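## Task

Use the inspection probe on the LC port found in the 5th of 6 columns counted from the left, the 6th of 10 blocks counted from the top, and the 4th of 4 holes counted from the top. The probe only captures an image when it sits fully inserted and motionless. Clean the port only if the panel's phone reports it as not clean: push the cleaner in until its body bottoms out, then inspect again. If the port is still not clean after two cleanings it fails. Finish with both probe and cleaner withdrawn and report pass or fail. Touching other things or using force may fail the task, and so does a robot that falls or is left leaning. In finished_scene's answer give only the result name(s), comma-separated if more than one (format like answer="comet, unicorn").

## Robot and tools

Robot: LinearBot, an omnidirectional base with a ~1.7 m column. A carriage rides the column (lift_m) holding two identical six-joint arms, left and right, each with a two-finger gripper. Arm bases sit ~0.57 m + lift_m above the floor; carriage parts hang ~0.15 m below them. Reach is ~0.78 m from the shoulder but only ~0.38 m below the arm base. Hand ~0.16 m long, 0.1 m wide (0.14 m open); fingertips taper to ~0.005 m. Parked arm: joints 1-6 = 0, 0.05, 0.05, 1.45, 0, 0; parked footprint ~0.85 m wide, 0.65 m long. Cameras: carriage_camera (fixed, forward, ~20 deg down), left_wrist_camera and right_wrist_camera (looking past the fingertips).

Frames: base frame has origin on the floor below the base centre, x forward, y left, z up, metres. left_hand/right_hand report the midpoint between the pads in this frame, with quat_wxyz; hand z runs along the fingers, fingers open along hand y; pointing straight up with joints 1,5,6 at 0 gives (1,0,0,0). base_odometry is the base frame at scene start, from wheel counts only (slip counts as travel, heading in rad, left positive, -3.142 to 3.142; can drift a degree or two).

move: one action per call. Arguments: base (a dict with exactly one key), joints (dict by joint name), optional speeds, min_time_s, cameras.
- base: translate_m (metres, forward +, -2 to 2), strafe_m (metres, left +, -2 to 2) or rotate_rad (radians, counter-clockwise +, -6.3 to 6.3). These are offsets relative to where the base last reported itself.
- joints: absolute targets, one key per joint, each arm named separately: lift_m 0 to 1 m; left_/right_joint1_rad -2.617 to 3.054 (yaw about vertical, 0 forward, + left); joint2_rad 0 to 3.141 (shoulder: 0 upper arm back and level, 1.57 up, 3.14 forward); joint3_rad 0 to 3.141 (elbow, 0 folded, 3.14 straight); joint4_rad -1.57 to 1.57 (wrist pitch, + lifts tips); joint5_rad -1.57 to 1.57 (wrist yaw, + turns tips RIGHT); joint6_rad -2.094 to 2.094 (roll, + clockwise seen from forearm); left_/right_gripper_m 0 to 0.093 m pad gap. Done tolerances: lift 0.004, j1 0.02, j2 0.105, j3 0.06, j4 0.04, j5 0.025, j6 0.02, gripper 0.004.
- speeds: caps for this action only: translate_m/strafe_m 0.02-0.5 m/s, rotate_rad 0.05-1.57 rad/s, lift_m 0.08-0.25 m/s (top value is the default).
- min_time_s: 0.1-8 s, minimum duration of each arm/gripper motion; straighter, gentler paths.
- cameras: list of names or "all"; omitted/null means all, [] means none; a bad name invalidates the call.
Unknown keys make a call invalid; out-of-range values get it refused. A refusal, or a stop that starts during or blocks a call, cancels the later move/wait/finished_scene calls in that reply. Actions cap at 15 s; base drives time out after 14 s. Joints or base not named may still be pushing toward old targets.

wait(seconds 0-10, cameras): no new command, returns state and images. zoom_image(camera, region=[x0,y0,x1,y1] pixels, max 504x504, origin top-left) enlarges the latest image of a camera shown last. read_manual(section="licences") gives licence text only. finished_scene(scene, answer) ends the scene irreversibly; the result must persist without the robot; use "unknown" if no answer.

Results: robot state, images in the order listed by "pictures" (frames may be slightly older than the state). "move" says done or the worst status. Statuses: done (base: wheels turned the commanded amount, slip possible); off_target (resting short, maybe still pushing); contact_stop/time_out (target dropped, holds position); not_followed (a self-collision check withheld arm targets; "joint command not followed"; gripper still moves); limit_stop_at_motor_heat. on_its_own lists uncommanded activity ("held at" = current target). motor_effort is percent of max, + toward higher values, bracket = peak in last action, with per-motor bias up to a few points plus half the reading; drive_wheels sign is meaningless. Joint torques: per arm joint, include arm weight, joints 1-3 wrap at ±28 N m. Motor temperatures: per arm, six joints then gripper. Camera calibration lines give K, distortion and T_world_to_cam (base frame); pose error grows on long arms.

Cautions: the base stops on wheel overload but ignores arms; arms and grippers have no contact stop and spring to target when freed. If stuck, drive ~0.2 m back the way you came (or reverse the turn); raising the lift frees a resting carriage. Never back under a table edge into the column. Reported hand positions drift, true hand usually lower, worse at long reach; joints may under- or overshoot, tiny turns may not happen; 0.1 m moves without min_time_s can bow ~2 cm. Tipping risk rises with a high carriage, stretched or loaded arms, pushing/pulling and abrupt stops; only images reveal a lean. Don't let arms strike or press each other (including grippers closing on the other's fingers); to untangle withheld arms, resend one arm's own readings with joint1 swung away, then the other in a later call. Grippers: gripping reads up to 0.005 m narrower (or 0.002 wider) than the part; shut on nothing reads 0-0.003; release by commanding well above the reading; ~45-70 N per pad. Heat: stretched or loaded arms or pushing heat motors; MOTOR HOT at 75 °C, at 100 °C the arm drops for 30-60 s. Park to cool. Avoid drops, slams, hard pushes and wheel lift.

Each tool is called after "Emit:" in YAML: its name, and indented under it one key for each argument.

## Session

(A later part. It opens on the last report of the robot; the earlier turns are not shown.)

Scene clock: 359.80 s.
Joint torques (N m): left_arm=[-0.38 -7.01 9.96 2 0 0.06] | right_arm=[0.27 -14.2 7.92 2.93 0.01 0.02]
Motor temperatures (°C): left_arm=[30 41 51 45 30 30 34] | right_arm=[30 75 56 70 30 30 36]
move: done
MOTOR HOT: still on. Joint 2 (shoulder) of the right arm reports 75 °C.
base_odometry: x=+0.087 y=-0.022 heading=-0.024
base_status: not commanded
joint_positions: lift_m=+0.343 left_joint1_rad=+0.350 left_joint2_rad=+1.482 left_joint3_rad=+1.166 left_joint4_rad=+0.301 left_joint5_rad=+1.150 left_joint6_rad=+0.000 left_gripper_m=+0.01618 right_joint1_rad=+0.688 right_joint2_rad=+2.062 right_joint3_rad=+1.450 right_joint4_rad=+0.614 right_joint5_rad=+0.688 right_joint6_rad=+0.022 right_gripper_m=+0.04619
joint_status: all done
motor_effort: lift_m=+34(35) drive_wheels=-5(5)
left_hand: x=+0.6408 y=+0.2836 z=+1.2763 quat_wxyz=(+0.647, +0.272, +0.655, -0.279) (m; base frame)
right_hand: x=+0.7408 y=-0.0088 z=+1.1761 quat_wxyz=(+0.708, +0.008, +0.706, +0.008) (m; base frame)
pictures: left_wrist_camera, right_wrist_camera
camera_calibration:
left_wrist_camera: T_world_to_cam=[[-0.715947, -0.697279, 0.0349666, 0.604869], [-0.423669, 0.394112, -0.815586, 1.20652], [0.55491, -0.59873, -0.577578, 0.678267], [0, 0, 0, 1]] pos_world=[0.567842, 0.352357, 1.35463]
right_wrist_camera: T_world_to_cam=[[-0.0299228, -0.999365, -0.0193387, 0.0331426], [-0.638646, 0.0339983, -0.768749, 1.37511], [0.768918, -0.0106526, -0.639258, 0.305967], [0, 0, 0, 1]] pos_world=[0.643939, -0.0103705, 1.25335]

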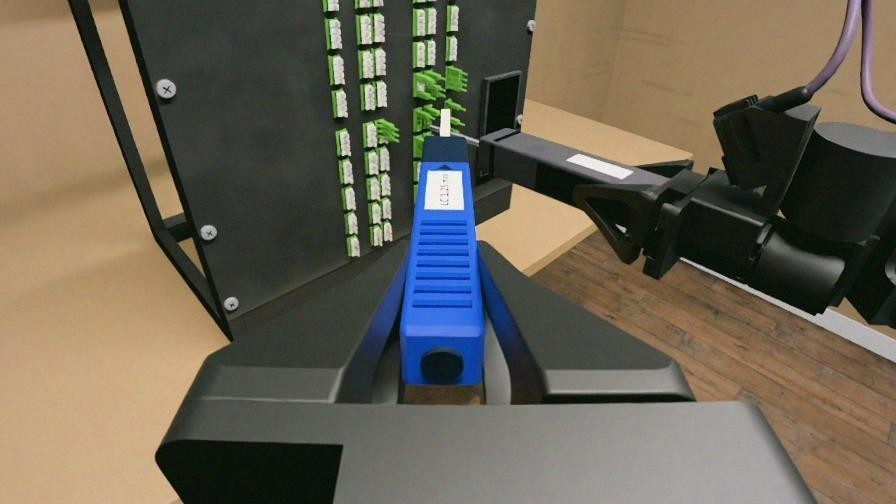

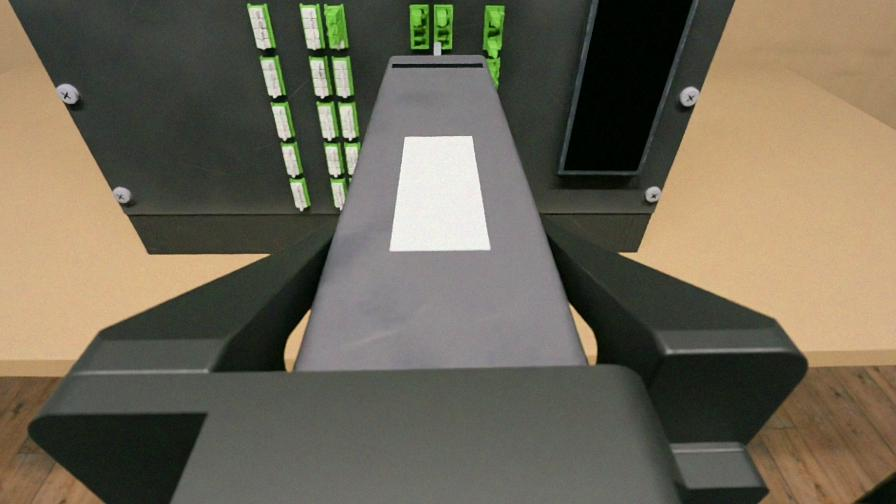

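Emit:
move:
  base: {"translate_m":-0.05}
  speeds: {"translate_m":0.1}
  cameras: []

Emit:
move:
  joints: {"right_joint1_rad":0.64,"right_joint2_rad":1.514,"right_joint3_rad":1.195,"right_joint4_rad":0.33,"right_joint5_rad":0.64,"right_joint6_rad":0.03,"lift_m":0.25}
  min_time_s: 3
  cameras: []

Emit:
move:
  base: {"strafe_m":0.09}
  speeds: {"strafe_m":0.1}

Scene clock: 389.80 s.
Joint torques (N m): left_arm=[-0.39 -6.97 9.99 1.98 -0.01 0.06] | right_arm=[0.12 -14.27 7.97 2.92 0.01 -0.01]
Motor temperatures (°C): left_arm=[30 41 52 46 30 30 34] | right_arm=[30 76 56 71 30 30 36]
move: done
MOTOR HOT: still on. Joint 2 (shoulder) of the right arm reports 76 °C.
base_odometry: x=+0.037 y=-0.020 heading=-0.023
base_status: done
joint_positions: lift_m=+0.343 left_joint1_rad=+0.350 left_joint2_rad=+1.482 left_joint3_rad=+1.166 left_joint4_rad=+0.301 left_joint5_rad=+1.150 left_joint6_rad=+0.000 left_gripper_m=+0.01618 right_joint1_rad=+0.690 right_joint2_rad=+2.062 right_joint3_rad=+1.450 right_joint4_rad=+0.614 right_joint5_rad=+0.688 right_joint6_rad=+0.022 right_gripper_m=+0.04619
joint_status: not commanded
motor_effort: lift_m=+35(36) drive_wheels=-2(13)
left_hand: x=+0.6408 y=+0.2836 z=+1.2763 quat_wxyz=(+0.647, +0.272, +0.655, -0.279) (m; base frame)
right_hand: x=+0.7402 y=-0.0079 z=+1.1760 quat_wxyz=(+0.708, +0.008, +0.707, +0.009) (m; base frame)
pictures: none
No camera images: "cameras" was empty.

Scene clock: 393.10 s.
Joint torques (N m): left_arm=[-0.39 -6.99 9.91 2.01 0 0.05] | right_arm=[-0.57 -13.2 5.97 2.93 -0.03 0.02]
Motor temperatures (°C): left_arm=[30 41 52 46 30 30 34] | right_arm=[30 77 56 70 30 30 36]
move: off_target
MOTOR HOT: still on. Joint 2 (shoulder) of the right arm reports 77 °C.
base_odometry: x=+0.037 y=-0.020 heading=-0.024
base_status: not commanded
joint_positions: lift_m=+0.250 left_joint1_rad=+0.350 left_joint2_rad=+1.482 left_joint3_rad=+1.167 left_joint4_rad=+0.299 left_joint5_rad=+1.150 left_joint6_rad=+0.000 left_gripper_m=+0.01618 right_joint1_rad=+0.646 right_joint2_rad=+1.566 right_joint3_rad=+1.195 right_joint4_rad=+0.280 right_joint5_rad=+0.645 right_joint6_rad=+0.023 right_gripper_m=+0.04619
joint_status: right_joint4_rad off_target (ended at +0.280, target +0.330); the others done
motor_effort: lift_m=+37(38) drive_wheels=+3(3)
left_hand: x=+0.6408 y=+0.2836 z=+1.1836 quat_wxyz=(+0.647, +0.272, +0.655, -0.279) (m; base frame)
right_hand: x=+0.6634 y=-0.0906 z=+1.1539 quat_wxyz=(+0.681, -0.011, +0.732, -0.011) (m; base frame)
pictures: none
No camera images: "cameras" was empty.

Scene clock: 394.70 s.
Joint torques (N m): left_arm=[-0.51 -6.95 9.95 2 -0.01 0.06] | right_arm=[-0.28 -13.2 5.89 2.98 0.02 0.01]
Motor temperatures (°C): left_arm=[30 41 52 46 30 30 34] | right_arm=[30 76 55 71 30 30 36]
move: done
MOTOR HOT: still on. Joint 2 (shoulder) of the right arm reports 76 °C.
base_odometry: x=+0.039 y=+0.070 heading=-0.023
base_status: done
joint_positions: lift_m=+0.250 left_joint1_rad=+0.351 left_joint2_rad=+1.482 left_joint3_rad=+1.167 left_joint4_rad=+0.299 left_joint5_rad=+1.150 left_joint6_rad=+0.000 left_gripper_m=+0.01618 right_joint1_rad=+0.643 right_joint2_rad=+1.566 right_joint3_rad=+1.195 right_joint4_rad=+0.278 right_joint5_rad=+0.640 right_joint6_rad=+0.023 right_gripper_m=+0.04619
joint_status: not commanded
motor_effort: lift_m=+37(39) drive_wheels=+9(11)
left_hand: x=+0.6408 y=+0.2842 z=+1.1836 quat_wxyz=(+0.647, +0.271, +0.655, -0.279) (m; base frame)
right_hand: x=+0.6641 y=-0.0913 z=+1.1532 quat_wxyz=(+0.680, -0.012, +0.733, -0.011) (m; base frame)
pictures: carriage_camera, left_wrist_camera, right_wrist_camera
camera_calibration:
carriage_camera: T_world_to_cam=[[0.0462105, -0.998783, 0.0172131, -0.0296738], [-0.373918, -0.0332736, -0.926865, 1.20114], [0.92631, 0.0363946, -0.375001, 0.356679], [0, 0, 0, 1]] pos_world=[0.120105, -0.0026525, 1.24756]
left_wrist_camera: T_world_to_cam=[[-0.714873, -0.698364, 0.0352776, 0.607762], [-0.424581, 0.393426, -0.815443, 1.13143], [0.555597, -0.597916, -0.577761, 0.624571], [0, 0, 0, 1]] pos_world=[0.567845, 0.352748, 1.26203]
right_wrist_camera: T_world_to_cam=[[-0.0268512, -0.998867, 0.0392929, -0.121633], [-0.695304, -0.00957901, -0.718652, 1.28718], [0.718214, -0.0466171, -0.694259, 0.443173], [0, 0, 0, 1]] pos_world=[0.573423, -0.0885061, 1.23749]

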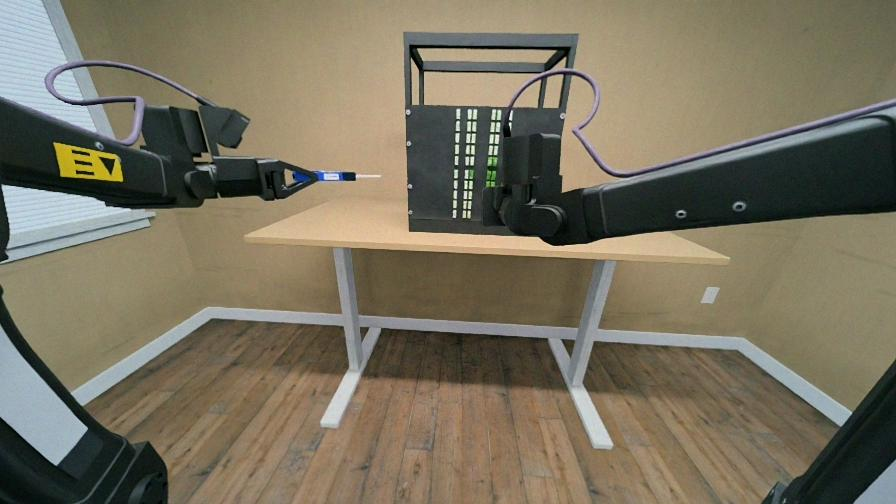

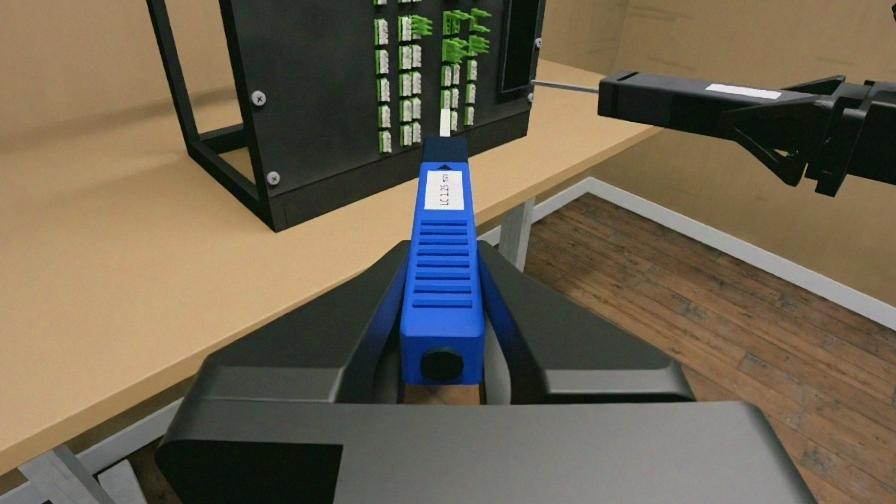

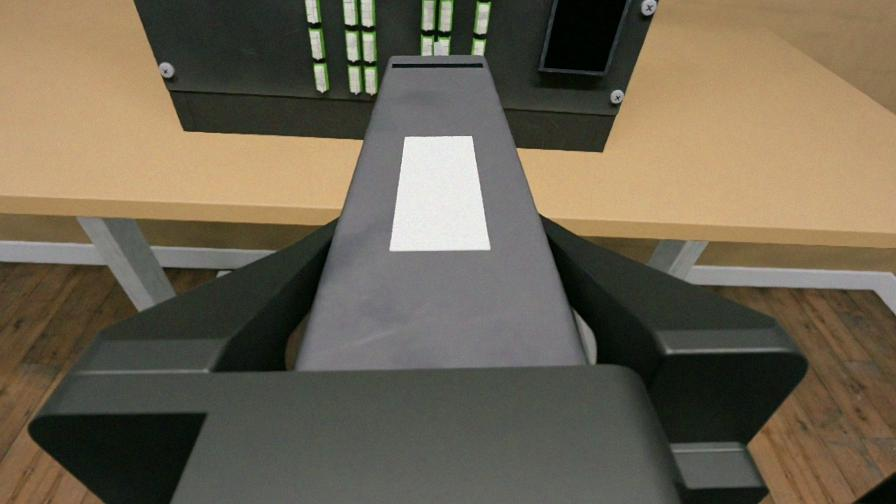

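Emit:
move:
  joints: {"right_joint2_rad":1.44,"right_joint3_rad":1.195,"right_joint4_rad":0.40}
  min_time_s: 1
  cameras: []

Emit:
move:
  joints: {"right_joint2_rad":1.51,"right_joint4_rad":0.34,"left_joint4_rad":0.42,"left_joint5_rad":1.05}
  min_time_s: 1
  cameras: ["left_wrist_camera","right_wrist_camera"]

Scene clock: 399.50 s.
Joint torques (N m): left_arm=[-0.5 -7.02 9.95 2.02 -0.01 0.05] | right_arm=[-0.27 -11.88 5.98 3.03 -0.03 -0.01]
Motor temperatures (°C): left_arm=[30 41 53 46 30 30 34] | right_arm=[30 74 54 71 30 30 36]
move: off_target
MOTOR HOT: still on. Joint 2 (shoulder) of the right arm reports 74 °C.
base_odometry: x=+0.039 y=+0.070 heading=-0.023
base_status: not commanded
joint_positions: lift_m=+0.250 left_joint1_rad=+0.351 left_joint2_rad=+1.482 left_joint3_rad=+1.167 left_joint4_rad=+0.299 left_joint5_rad=+1.150 left_joint6_rad=+0.000 left_gripper_m=+0.01618 right_joint1_rad=+0.643 right_joint2_rad=+1.487 right_joint3_rad=+1.195 right_joint4_rad=+0.337 right_joint5_rad=+0.640 right_joint6_rad=+0.023 right_gripper_m=+0.04619
joint_status: right_joint4_rad off_target (ended at +0.337, target +0.400); the others done
motor_effort: lift_m=+37(38) drive_wheels=+9(9)
left_hand: x=+0.6408 y=+0.2842 z=+1.1836 quat_wxyz=(+0.647, +0.271, +0.655, -0.279) (m; base frame)
right_hand: x=+0.6493 y=-0.1024 z=+1.2016 quat_wxyz=(+0.720, +0.017, +0.694, +0.019) (m; base frame)
pictures: none
No camera images: "cameras" was empty.

Scene clock: 400.80 s.
Joint torques (N m): left_arm=[-0.5 -7.02 9.95 2.15 -0.13 0.05] | right_arm=[-0.21 -7.69 6.06 2.96 0 -0.01]
Motor temperatures (°C): left_arm=[30 41 53 46 30 30 34] | right_arm=[30 74 54 70 30 30 36]
move: off_target
MOTOR HOT: still on. Joint 2 (shoulder) of the right arm reports 74 °C.
base_odometry: x=+0.039 y=+0.070 heading=-0.023
base_status: not commanded
joint_positions: lift_m=+0.250 left_joint1_rad=+0.351 left_joint2_rad=+1.482 left_joint3_rad=+1.167 left_joint4_rad=+0.407 left_joint5_rad=+1.058 left_joint6_rad=+0.000 left_gripper_m=+0.01618 right_joint1_rad=+0.643 right_joint2_rad=+1.508 right_joint3_rad=+1.195 right_joint4_rad=+0.287 right_joint5_rad=+0.640 right_joint6_rad=+0.023 right_gripper_m=+0.04619
joint_status: right_joint4_rad off_target (ended at +0.288, target +0.340); the others done
motor_effort: lift_m=+37(38) drive_wheels=+9(9)
left_hand: x=+0.6510 y=+0.2954 z=+1.2003 quat_wxyz=(+0.687, +0.266, +0.638, -0.224) (m; base frame)
right_hand: x=+0.6538 y=-0.0991 z=+1.1813 quat_wxyz=(+0.700, +0.002, +0.714, +0.003) (m; base frame)
pictures: left_wrist_camera, right_wrist_camera
camera_calibration:
left_wrist_camera: T_world_to_cam=[[-0.646815, -0.760393, -0.0585856, 0.708948], [-0.375694, 0.384543, -0.843197, 1.14904], [0.66369, -0.523382, -0.534404, 0.490926], [0, 0, 0, 1]] pos_world=[0.564423, 0.354166, 1.27275]
right_wrist_camera: T_world_to_cam=[[-0.0278719, -0.999609, -0.00234348, -0.0809838], [-0.655668, 0.0200514, -0.754783, 1.31986], [0.754535, -0.0195007, -0.65597, 0.40339], [0, 0, 0, 1]] pos_world=[0.558763, -0.0995508, 1.26063]

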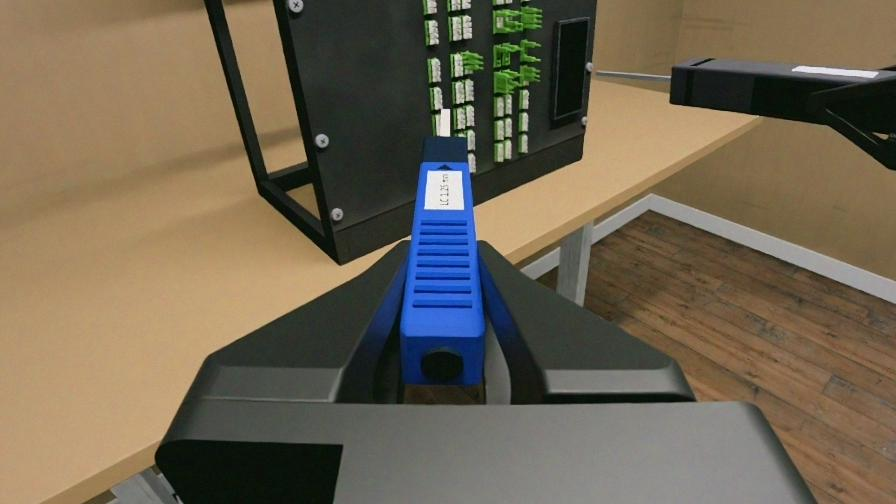

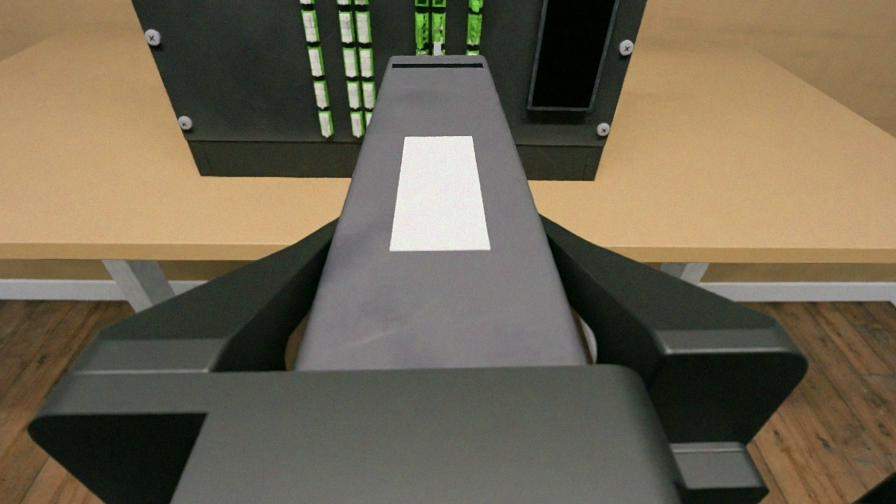

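Emit:
move:
  joints: {"right_joint4_rad":0.43,"right_joint5_rad":0.625}
  min_time_s: 0.7
  cameras: []

Emit:
move:
  joints: {"right_joint4_rad":0.355,"right_joint5_rad":0.632}
  min_time_s: 0.7
  cameras: ["left_wrist_camera","right_wrist_camera"]

Emit:
zoom_image:
  camera: "left_wrist_camera"
  region: [480, 0, 680, 160]

Emit:
zoom_image:
  camera: "left_wrist_camera"
  region: [640, 0, 896, 200]

Scene clock: 409.03 s.
Joint torques (N m): left_arm=[-0.46 -7.01 9.92 2.14 -0.12 0.05] | right_arm=[-0.23 -7.64 5.9 3.05 -0.1 0.01]
Motor temperatures (°C): left_arm=[30 41 53 47 30 30 34] | right_arm=[30 70 53 69 30 30 36]
move: off_target
MOTOR HOT: cleared for the motors of the right arm.
base_odometry: x=+0.039 y=+0.070 heading=-0.023
base_status: not commanded
joint_positions: lift_m=+0.250 left_joint1_rad=+0.351 left_joint2_rad=+1.482 left_joint3_rad=+1.167 left_joint4_rad=+0.408 left_joint5_rad=+1.057 left_joint6_rad=+0.000 left_gripper_m=+0.01618 right_joint1_rad=+0.643 right_joint2_rad=+1.508 right_joint3_rad=+1.195 right_joint4_rad=+0.366 right_joint5_rad=+0.634 right_joint6_rad=+0.023 right_gripper_m=+0.04619
joint_status: right_joint4_rad off_target (ended at +0.366, target +0.430); the others done
motor_effort: lift_m=+37(38) drive_wheels=+9(9)
left_hand: x=+0.6511 y=+0.2956 z=+1.2006 quat_wxyz=(+0.688, +0.265, +0.638, -0.223) (m; base frame)
right_hand: x=+0.6536 y=-0.0981 z=+1.1980 quat_wxyz=(+0.722, +0.016, +0.692, +0.022) (m; base frame)
pictures: none
No camera images: "cameras" was empty.

Scene clock: 410.03 s.
Joint torques (N m): left_arm=[-0.47 -6.97 9.91 2.14 -0.12 0.05] | right_arm=[-0.25 -7.73 5.97 2.93 -0.02 0.01]
Motor temperatures (°C): left_arm=[30 41 53 47 30 30 34] | right_arm=[30 69 53 69 30 30 36]
move: off_target
base_odometry: x=+0.039 y=+0.070 heading=-0.023
base_status: not commanded
joint_positions: lift_m=+0.250 left_joint1_rad=+0.351 left_joint2_rad=+1.482 left_joint3_rad=+1.167 left_joint4_rad=+0.408 left_joint5_rad=+1.057 left_joint6_rad=+0.000 left_gripper_m=+0.01618 right_joint1_rad=+0.643 right_joint2_rad=+1.508 right_joint3_rad=+1.195 right_joint4_rad=+0.304 right_joint5_rad=+0.634 right_joint6_rad=+0.023 right_gripper_m=+0.04619
joint_status: right_joint4_rad off_target (ended at +0.304, target +0.355); the others done
motor_effort: lift_m=+38(38) drive_wheels=+9(9)
left_hand: x=+0.6511 y=+0.2956 z=+1.2006 quat_wxyz=(+0.688, +0.265, +0.638, -0.223) (m; base frame)
right_hand: x=+0.6538 y=-0.0980 z=+1.1849 quat_wxyz=(+0.704, +0.003, +0.710, +0.009) (m; base frame)
pictures: left_wrist_camera, right_wrist_camera
camera_calibration:
left_wrist_camera: T_world_to_cam=[[-0.645594, -0.761329, -0.0598836, 0.710248], [-0.374975, 0.384328, -0.843615, 1.14941], [0.665284, -0.522178, -0.533599, 0.488671], [0, 0, 0, 1]] pos_world=[0.564425, 0.354157, 1.27294]
right_wrist_camera: T_world_to_cam=[[-0.0216929, -0.999682, -0.0128936, -0.0714449], [-0.645658, 0.0238549, -0.763254, 1.32644], [0.763319, -0.00823239, -0.64597, 0.389262], [0, 0, 0, 1]] pos_world=[0.557746, -0.0998597, 1.26294]

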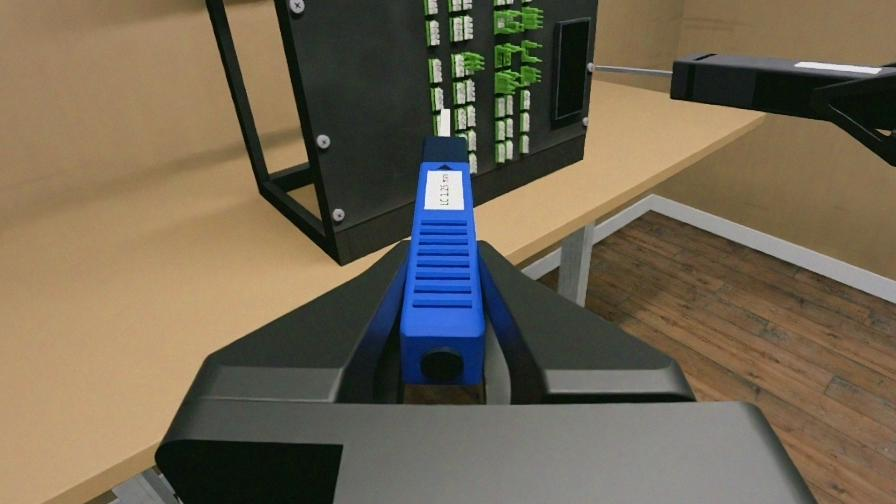

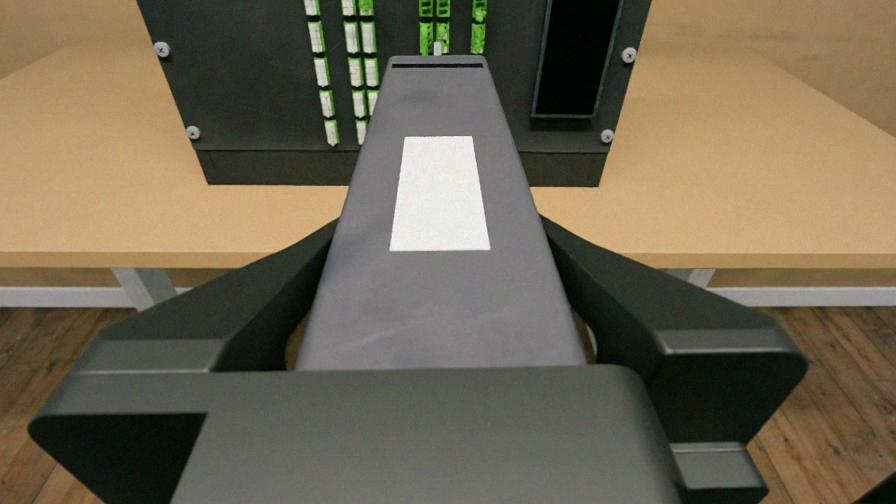

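Scaled by 2.520 from the camera's 896x504 image, which has a finer 1280x720 frame.

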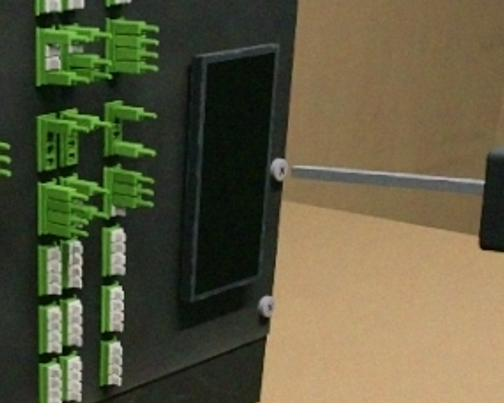

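Scaled by 1.969 from the camera's 896x504 image, which has a finer 1280x720 frame.

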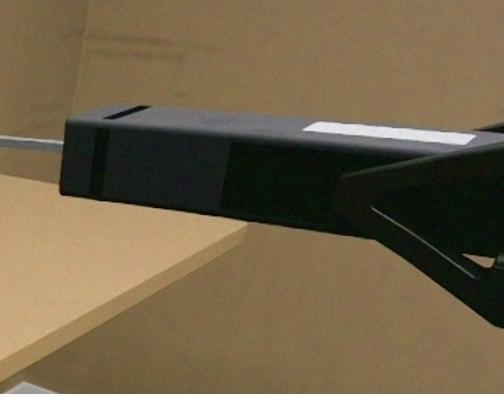

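Emit:
move:
  joints: {"right_joint4_rad":0.47}
  min_time_s: 0.7
  cameras: []

Emit:
move:
  joints: {"right_joint4_rad":0.405,"lift_m":0.235}
  min_time_s: 0.7
  cameras: ["left_wrist_camera","right_wrist_camera"]

Emit:
zoom_image:
  camera: "left_wrist_camera"
  region: [480, 0, 680, 160]

Emit:
zoom_image:
  camera: "left_wrist_camera"
  region: [640, 0, 896, 200]

Emit:
zoom_image:
  camera: "right_wrist_camera"
  region: [100, 0, 380, 230]

Emit:
zoom_image:
  camera: "right_wrist_camera"
  region: [400, 0, 680, 230]

Scene clock: 425.50 s.
Joint torques (N m): left_arm=[-0.5 -6.98 9.91 2.14 -0.13 0.04] | right_arm=[-0.24 -7.75 6 3.05 -0.1 -0.01]
Motor temperatures (°C): left_arm=[30 41 54 48 30 30 34] | right_arm=[30 64 51 71 30 30 36]
move: off_target
base_odometry: x=+0.039 y=+0.070 heading=-0.023
base_status: not commanded
joint_positions: lift_m=+0.250 left_joint1_rad=+0.351 left_joint2_rad=+1.482 left_joint3_rad=+1.167 left_joint4_rad=+0.408 left_joint5_rad=+1.057 left_joint6_rad=+0.000 left_gripper_m=+0.01618 right_joint1_rad=+0.643 right_joint2_rad=+1.508 right_joint3_rad=+1.195 right_joint4_rad=+0.406 right_joint5_rad=+0.634 right_joint6_rad=+0.023 right_gripper_m=+0.04619
joint_status: right_joint4_rad off_target (ended at +0.406, target +0.470)
motor_effort: lift_m=+37(38) drive_wheels=+9(9)
left_hand: x=+0.6511 y=+0.2956 z=+1.2006 quat_wxyz=(+0.688, +0.265, +0.638, -0.223) (m; base frame)
right_hand: x=+0.6531 y=-0.0985 z=+1.2065 quat_wxyz=(+0.732, +0.024, +0.680, +0.031) (m; base frame)
pictures: none
No camera images: "cameras" was empty.

Scene clock: 426.50 s.
Joint torques (N m): left_arm=[-0.47 -7.2 9.91 2.05 -0.11 0.05] | right_arm=[-0.28 -8.31 6.45 2.91 -0.04 0]
Motor temperatures (°C): left_arm=[30 41 54 48 30 30 34] | right_arm=[30 64 51 71 30 30 36]
move: off_target
base_odometry: x=+0.039 y=+0.070 heading=-0.023
base_status: not commanded
joint_positions: lift_m=+0.235 left_joint1_rad=+0.351 left_joint2_rad=+1.483 left_joint3_rad=+1.167 left_joint4_rad=+0.417 left_joint5_rad=+1.056 left_joint6_rad=+0.000 left_gripper_m=+0.01618 right_joint1_rad=+0.643 right_joint2_rad=+1.515 right_joint3_rad=+1.189 right_joint4_rad=+0.355 right_joint5_rad=+0.634 right_joint6_rad=+0.023 right_gripper_m=+0.04619
joint_status: right_joint4_rad off_target (ended at +0.355, target +0.405); the others done
motor_effort: lift_m=+37(37) drive_wheels=+9(9)
left_hand: x=+0.6514 y=+0.2958 z=+1.1865 quat_wxyz=(+0.690, +0.267, +0.636, -0.221) (m; base frame)
right_hand: x=+0.6549 y=-0.0971 z=+1.1750 quat_wxyz=(+0.715, +0.011, +0.699, +0.017) (m; base frame)
pictures: left_wrist_camera, right_wrist_camera
camera_calibration:
left_wrist_camera: T_world_to_cam=[[-0.644276, -0.761931, -0.0661098, 0.716481], [-0.369643, 0.385903, -0.845248, 1.13551], [0.669532, -0.520136, -0.53027, 0.473796], [0, 0, 0, 1]] pos_world=[0.564124, 0.354149, 1.2584]
right_wrist_camera: T_world_to_cam=[[-0.0209186, -0.999119, -0.0363917, -0.0434639], [-0.622093, 0.0415025, -0.781843, 1.32773], [0.782664, 0.00628401, -0.622413, 0.343127], [0, 0, 0, 1]] pos_world=[0.556511, -0.100686, 1.25006]

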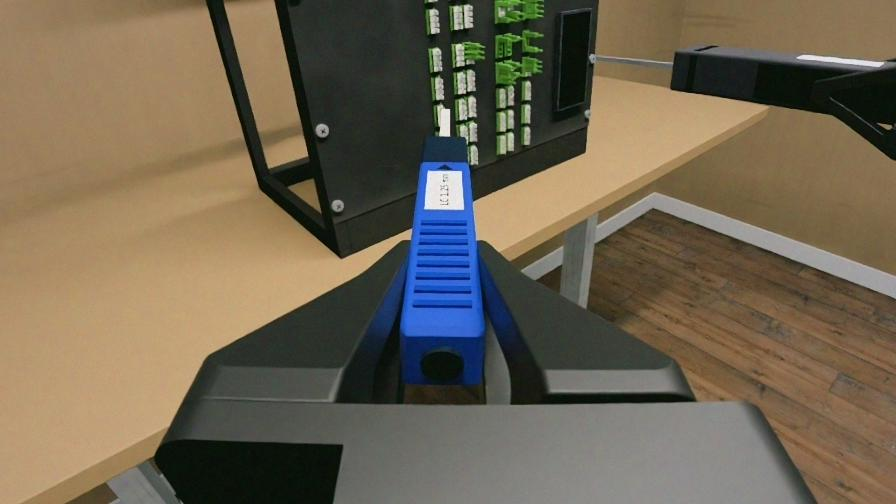

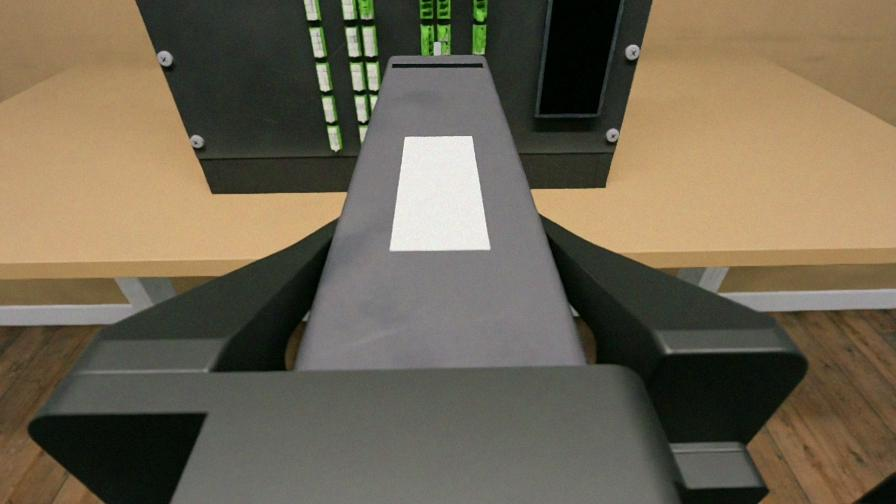

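Scaled by 2.520 from the camera's 896x504 image, which has a finer 1280x720 frame.

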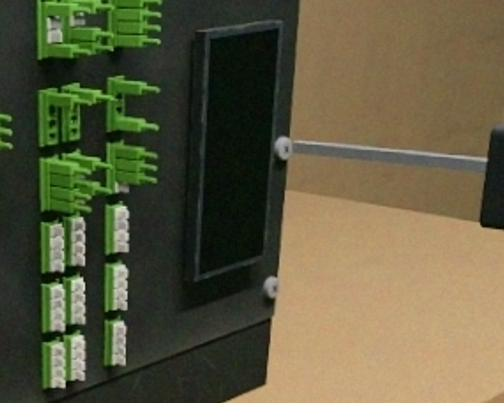

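Scaled by 1.969 from the camera's 896x504 image, which has a finer 1280x720 frame.

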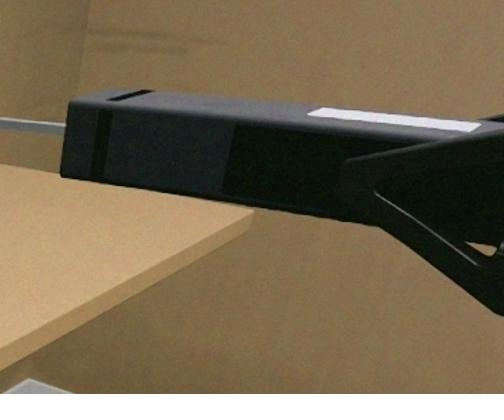

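Scaled by 1.800 from the camera's 896x504 image, which has a finer 1280x720 frame.

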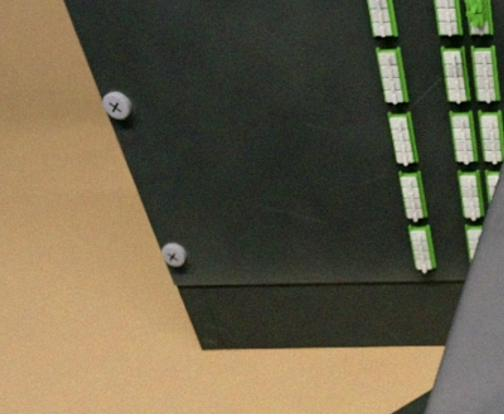

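Scaled by 1.800 from the camera's 896x504 image, which has a finer 1280x720 frame.

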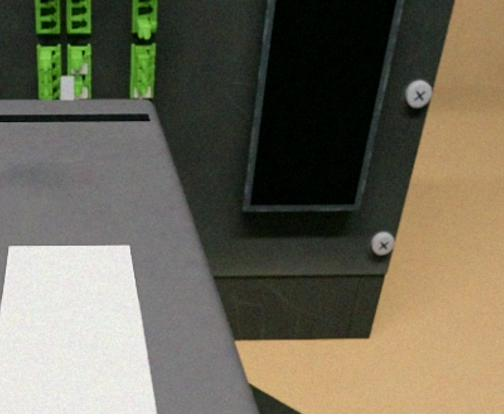

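Emit:
move:
  base: {"strafe_m":-0.003}
  speeds: {"strafe_m":0.03}
  joints: {"lift_m":0.230,"right_joint6_rad":0.008}
  cameras: []

Emit:
move:
  base: {"translate_m":0.10}
  speeds: {"translate_m":0.05}
  cameras: ["right_wrist_camera","left_wrist_camera"]

Emit:
zoom_image:
  camera: "left_wrist_camera"
  region: [500, 0, 620, 120]

Emit:
zoom_image:
  camera: "right_wrist_camera"
  region: [410, 10, 460, 60]

Scene clock: 443.93 s.
Joint torques (N m): left_arm=[-0.34 -7.13 9.88 2.04 -0.11 0.04] | right_arm=[-0.01 -8.4 6.52 3.01 -0.04 -0.17]
Motor temperatures (°C): left_arm=[30 41 54 47 30 30 34] | right_arm=[30 60 50 70 30 30 36]
move: done
base_odometry: x=+0.039 y=+0.067 heading=-0.023
base_status: done
joint_positions: lift_m=+0.230 left_joint1_rad=+0.350 left_joint2_rad=+1.483 left_joint3_rad=+1.167 left_joint4_rad=+0.418 left_joint5_rad=+1.053 left_joint6_rad=+0.000 left_gripper_m=+0.01618 right_joint1_rad=+0.641 right_joint2_rad=+1.515 right_joint3_rad=+1.189 right_joint4_rad=+0.347 right_joint5_rad=+0.633 right_joint6_rad=+0.017 right_gripper_m=+0.04619
joint_status: all done
motor_effort: lift_m=+37(37) drive_wheels=+3(12)
left_hand: x=+0.6517 y=+0.2956 z=+1.1818 quat_wxyz=(+0.690, +0.266, +0.636, -0.220) (m; base frame)
right_hand: x=+0.6554 y=-0.0977 z=+1.1683 quat_wxyz=(+0.713, +0.008, +0.701, +0.013) (m; base frame)
pictures: none
No camera images: "cameras" was empty.

Scene clock: 446.43 s.
Joint torques (N m): left_arm=[-0.4 -7.16 9.87 2.05 -0.1 0.04] | right_arm=[-0.06 -8.5 6.42 2.99 -0.05 -0.18]
Motor temperatures (°C): left_arm=[30 41 55 46 30 30 34] | right_arm=[30 59 50 71 30 30 36]
move: done
base_odometry: x=+0.139 y=+0.065 heading=-0.022
base_status: done
joint_positions: lift_m=+0.230 left_joint1_rad=+0.350 left_joint2_rad=+1.483 left_joint3_rad=+1.167 left_joint4_rad=+0.418 left_joint5_rad=+1.053 left_joint6_rad=+0.000 left_gripper_m=+0.01618 right_joint1_rad=+0.640 right_joint2_rad=+1.515 right_joint3_rad=+1.189 right_joint4_rad=+0.347 right_joint5_rad=+0.633 right_joint6_rad=+0.017 right_gripper_m=+0.04619
joint_status: not commanded
motor_effort: lift_m=+36(37) drive_wheels=-3(15)
left_hand: x=+0.6517 y=+0.2956 z=+1.1818 quat_wxyz=(+0.690, +0.266, +0.636, -0.220) (m; base frame)
right_hand: x=+0.6555 y=-0.0978 z=+1.1683 quat_wxyz=(+0.713, +0.008, +0.701, +0.013) (m; base frame)
pictures: left_wrist_camera, right_wrist_camera
camera_calibration:
left_wrist_camera: T_world_to_cam=[[-0.643337, -0.762651, -0.0669355, 0.716749], [-0.369159, 0.38562, -0.845588, 1.13178], [0.6707, -0.519288, -0.529624, 0.469197], [0, 0, 0, 1]] pos_world=[0.564226, 0.353842, 1.25349]
right_wrist_camera: T_world_to_cam=[[-0.022019, -0.999437, -0.0253239, -0.0566393], [-0.627001, 0.0335343, -0.778296, 1.3211], [0.778707, -0.00125924, -0.627386, 0.346171], [0, 0, 0, 1]] pos_world=[0.557518, -0.100474, 1.24396]

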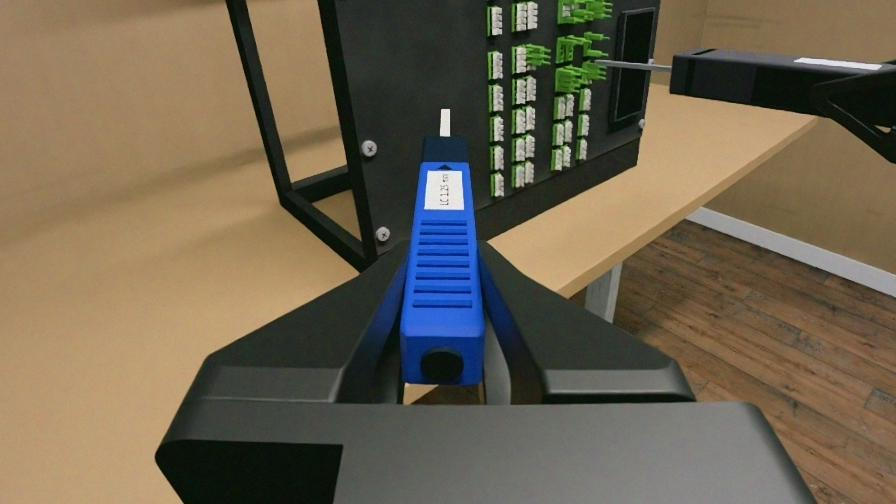

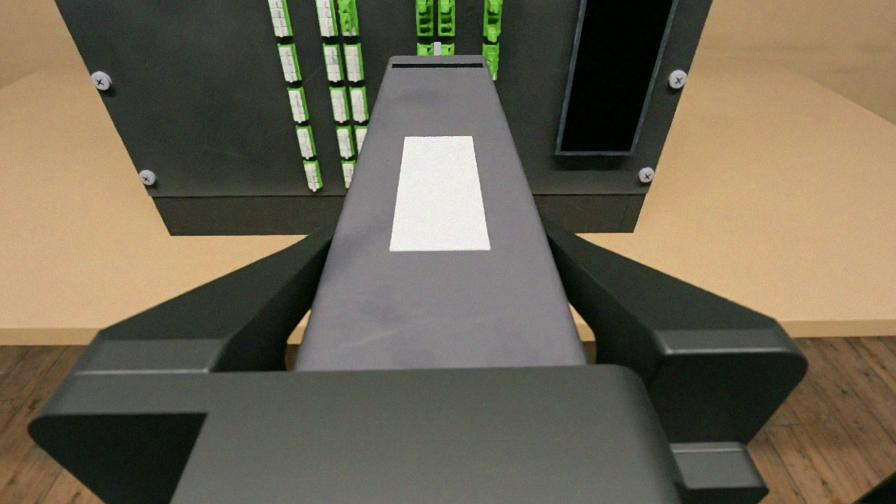

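Scaled by 4.200 from the camera's 896x504 image, which has a finer 1280x720 frame.

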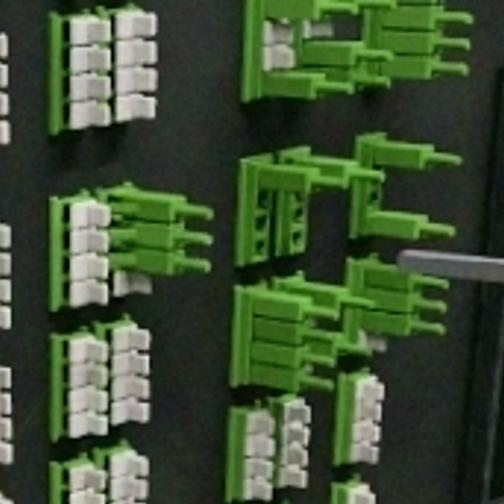

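Scaled by 10.080 from the camera's 896x504 image, which has a finer 1280x720 frame.

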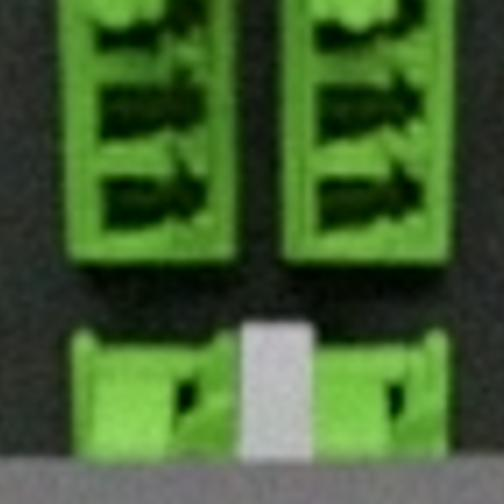

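Emit:
move:
  base: {"translate_m":-0.02}
  speeds: {"translate_m":0.05}
  joints: {"right_joint5_rad":0.575}
  cameras: []

Emit:
move:
  base: {"rotate_rad":-0.035}
  joints: {"right_joint5_rad":0.598}
  cameras: []

Emit:
move:
  base: {"strafe_m":0.028}
  speeds: {"strafe_m":0.05}
  cameras: ["right_wrist_camera","left_wrist_camera"]

Emit:
zoom_image:
  camera: "right_wrist_camera"
  region: [400, 0, 470, 60]

Scene clock: 459.93 s.
Joint torques (N m): left_arm=[-0.36 -7.16 9.94 2.05 -0.09 0.05] | right_arm=[-0.1 -8.55 6.57 3.02 -0.1 -0.18]
Motor temperatures (°C): left_arm=[30 41 55 46 30 30 34] | right_arm=[30 57 50 73 30 30 36]
move: done
base_odometry: x=+0.119 y=+0.065 heading=-0.022
base_status: done
joint_positions: lift_m=+0.230 left_joint1_rad=+0.350 left_joint2_rad=+1.483 left_joint3_rad=+1.167 left_joint4_rad=+0.418 left_joint5_rad=+1.053 left_joint6_rad=+0.000 left_gripper_m=+0.01618 right_joint1_rad=+0.640 right_joint2_rad=+1.515 right_joint3_rad=+1.189 right_joint4_rad=+0.347 right_joint5_rad=+0.582 right_joint6_rad=+0.017 right_gripper_m=+0.04619
joint_status: all done
motor_effort: lift_m=+36(38) drive_wheels=+2(14)
left_hand: x=+0.6517 y=+0.2956 z=+1.1818 quat_wxyz=(+0.690, +0.267, +0.635, -0.220) (m; base frame)
right_hand: x=+0.6552 y=-0.0891 z=+1.1683 quat_wxyz=(+0.713, -0.010, +0.701, +0.031) (m; base frame)
pictures: none
No camera images: "cameras" was empty.

Scene clock: 460.67 s.
Joint torques (N m): left_arm=[-0.35 -7.13 10.02 2.04 -0.09 0.04] | right_arm=[0.24 -8.4 6.49 3.02 0.03 -0.17]
Motor temperatures (°C): left_arm=[30 41 55 46 30 30 34] | right_arm=[30 57 50 73 30 30 36]
move: done
base_odometry: x=+0.119 y=+0.065 heading=-0.057
base_status: done
joint_positions: lift_m=+0.230 left_joint1_rad=+0.349 left_joint2_rad=+1.483 left_joint3_rad=+1.167 left_joint4_rad=+0.418 left_joint5_rad=+1.053 left_joint6_rad=+0.000 left_gripper_m=+0.01618 right_joint1_rad=+0.638 right_joint2_rad=+1.515 right_joint3_rad=+1.189 right_joint4_rad=+0.347 right_joint5_rad=+0.593 right_joint6_rad=+0.016 right_gripper_m=+0.04619
joint_status: all done
motor_effort: lift_m=+37(38) drive_wheels=-5(11)
left_hand: x=+0.6517 y=+0.2953 z=+1.1818 quat_wxyz=(+0.690, +0.267, +0.635, -0.220) (m; base frame)
right_hand: x=+0.6558 y=-0.0920 z=+1.1683 quat_wxyz=(+0.713, -0.006, +0.701, +0.026) (m; base frame)
pictures: none
No camera images: "cameras" was empty.

Scene clock: 461.73 s.
Joint torques (N m): left_arm=[-0.39 -7.2 9.89 2.03 -0.08 0.06] | right_arm=[0.01 -8.39 6.48 3 0.03 -0.17]
Motor temperatures (°C): left_arm=[30 41 55 46 30 30 34] | right_arm=[30 57 50 73 30 30 36]
move: done
base_odometry: x=+0.121 y=+0.093 heading=-0.057
base_status: done
joint_positions: lift_m=+0.230 left_joint1_rad=+0.350 left_joint2_rad=+1.483 left_joint3_rad=+1.167 left_joint4_rad=+0.418 left_joint5_rad=+1.052 left_joint6_rad=+0.000 left_gripper_m=+0.01618 right_joint1_rad=+0.640 right_joint2_rad=+1.515 right_joint3_rad=+1.189 right_joint4_rad=+0.347 right_joint5_rad=+0.594 right_joint6_rad=+0.016 right_gripper_m=+0.04619
joint_status: not commanded
motor_effort: lift_m=+36(38) drive_wheels=+2(9)
left_hand: x=+0.6517 y=+0.2957 z=+1.1818 quat_wxyz=(+0.691, +0.266, +0.635, -0.220) (m; base frame)
right_hand: x=+0.6555 y=-0.0915 z=+1.1683 quat_wxyz=(+0.713, -0.006, +0.701, +0.026) (m; base frame)
pictures: left_wrist_camera, right_wrist_camera
camera_calibration:
left_wrist_camera: T_world_to_cam=[[-0.642776, -0.763096, -0.0672623, 0.717003], [-0.369092, 0.385439, -0.845699, 1.13203], [0.671275, -0.518769, -0.529404, 0.468462], [0, 0, 0, 1]] pos_world=[0.564228, 0.353838, 1.25359]
right_wrist_camera: T_world_to_cam=[[0.0157682, -0.999581, -0.0242901, -0.0763925], [-0.627398, 0.00902422, -0.778646, 1.31933], [0.778539, 0.0275174, -0.626993, 0.348527], [0, 0, 0, 1]] pos_world=[0.557605, -0.0978569, 1.24396]

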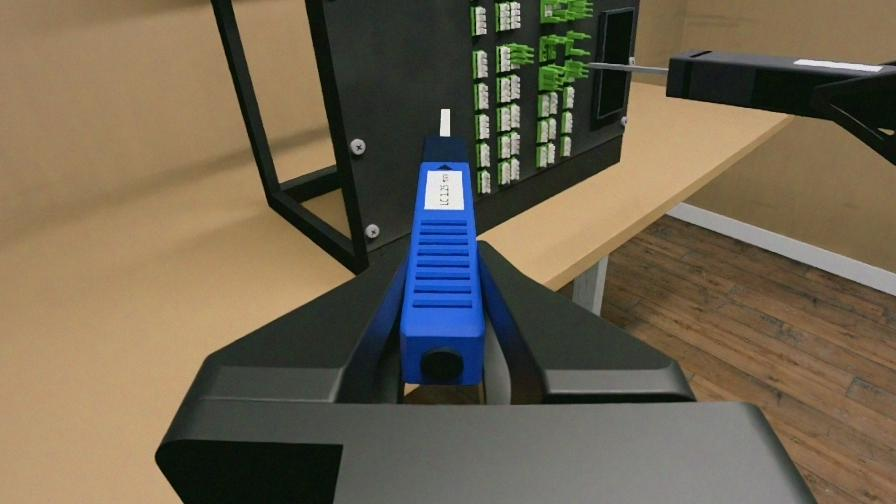

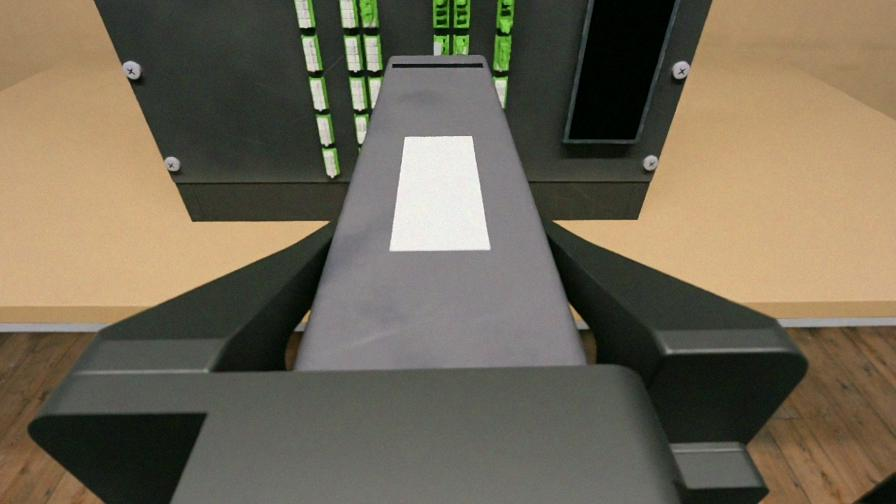

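Scaled by 7.200 from the camera's 896x504 image, which has a finer 1280x720 frame.

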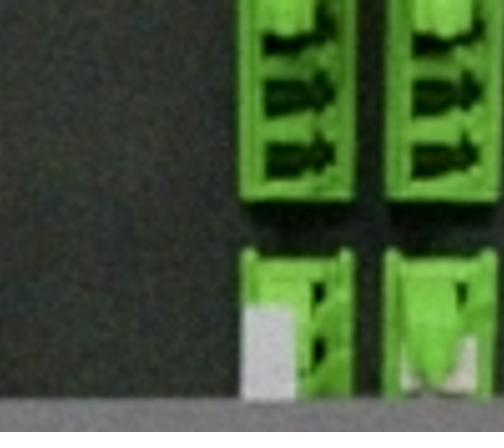

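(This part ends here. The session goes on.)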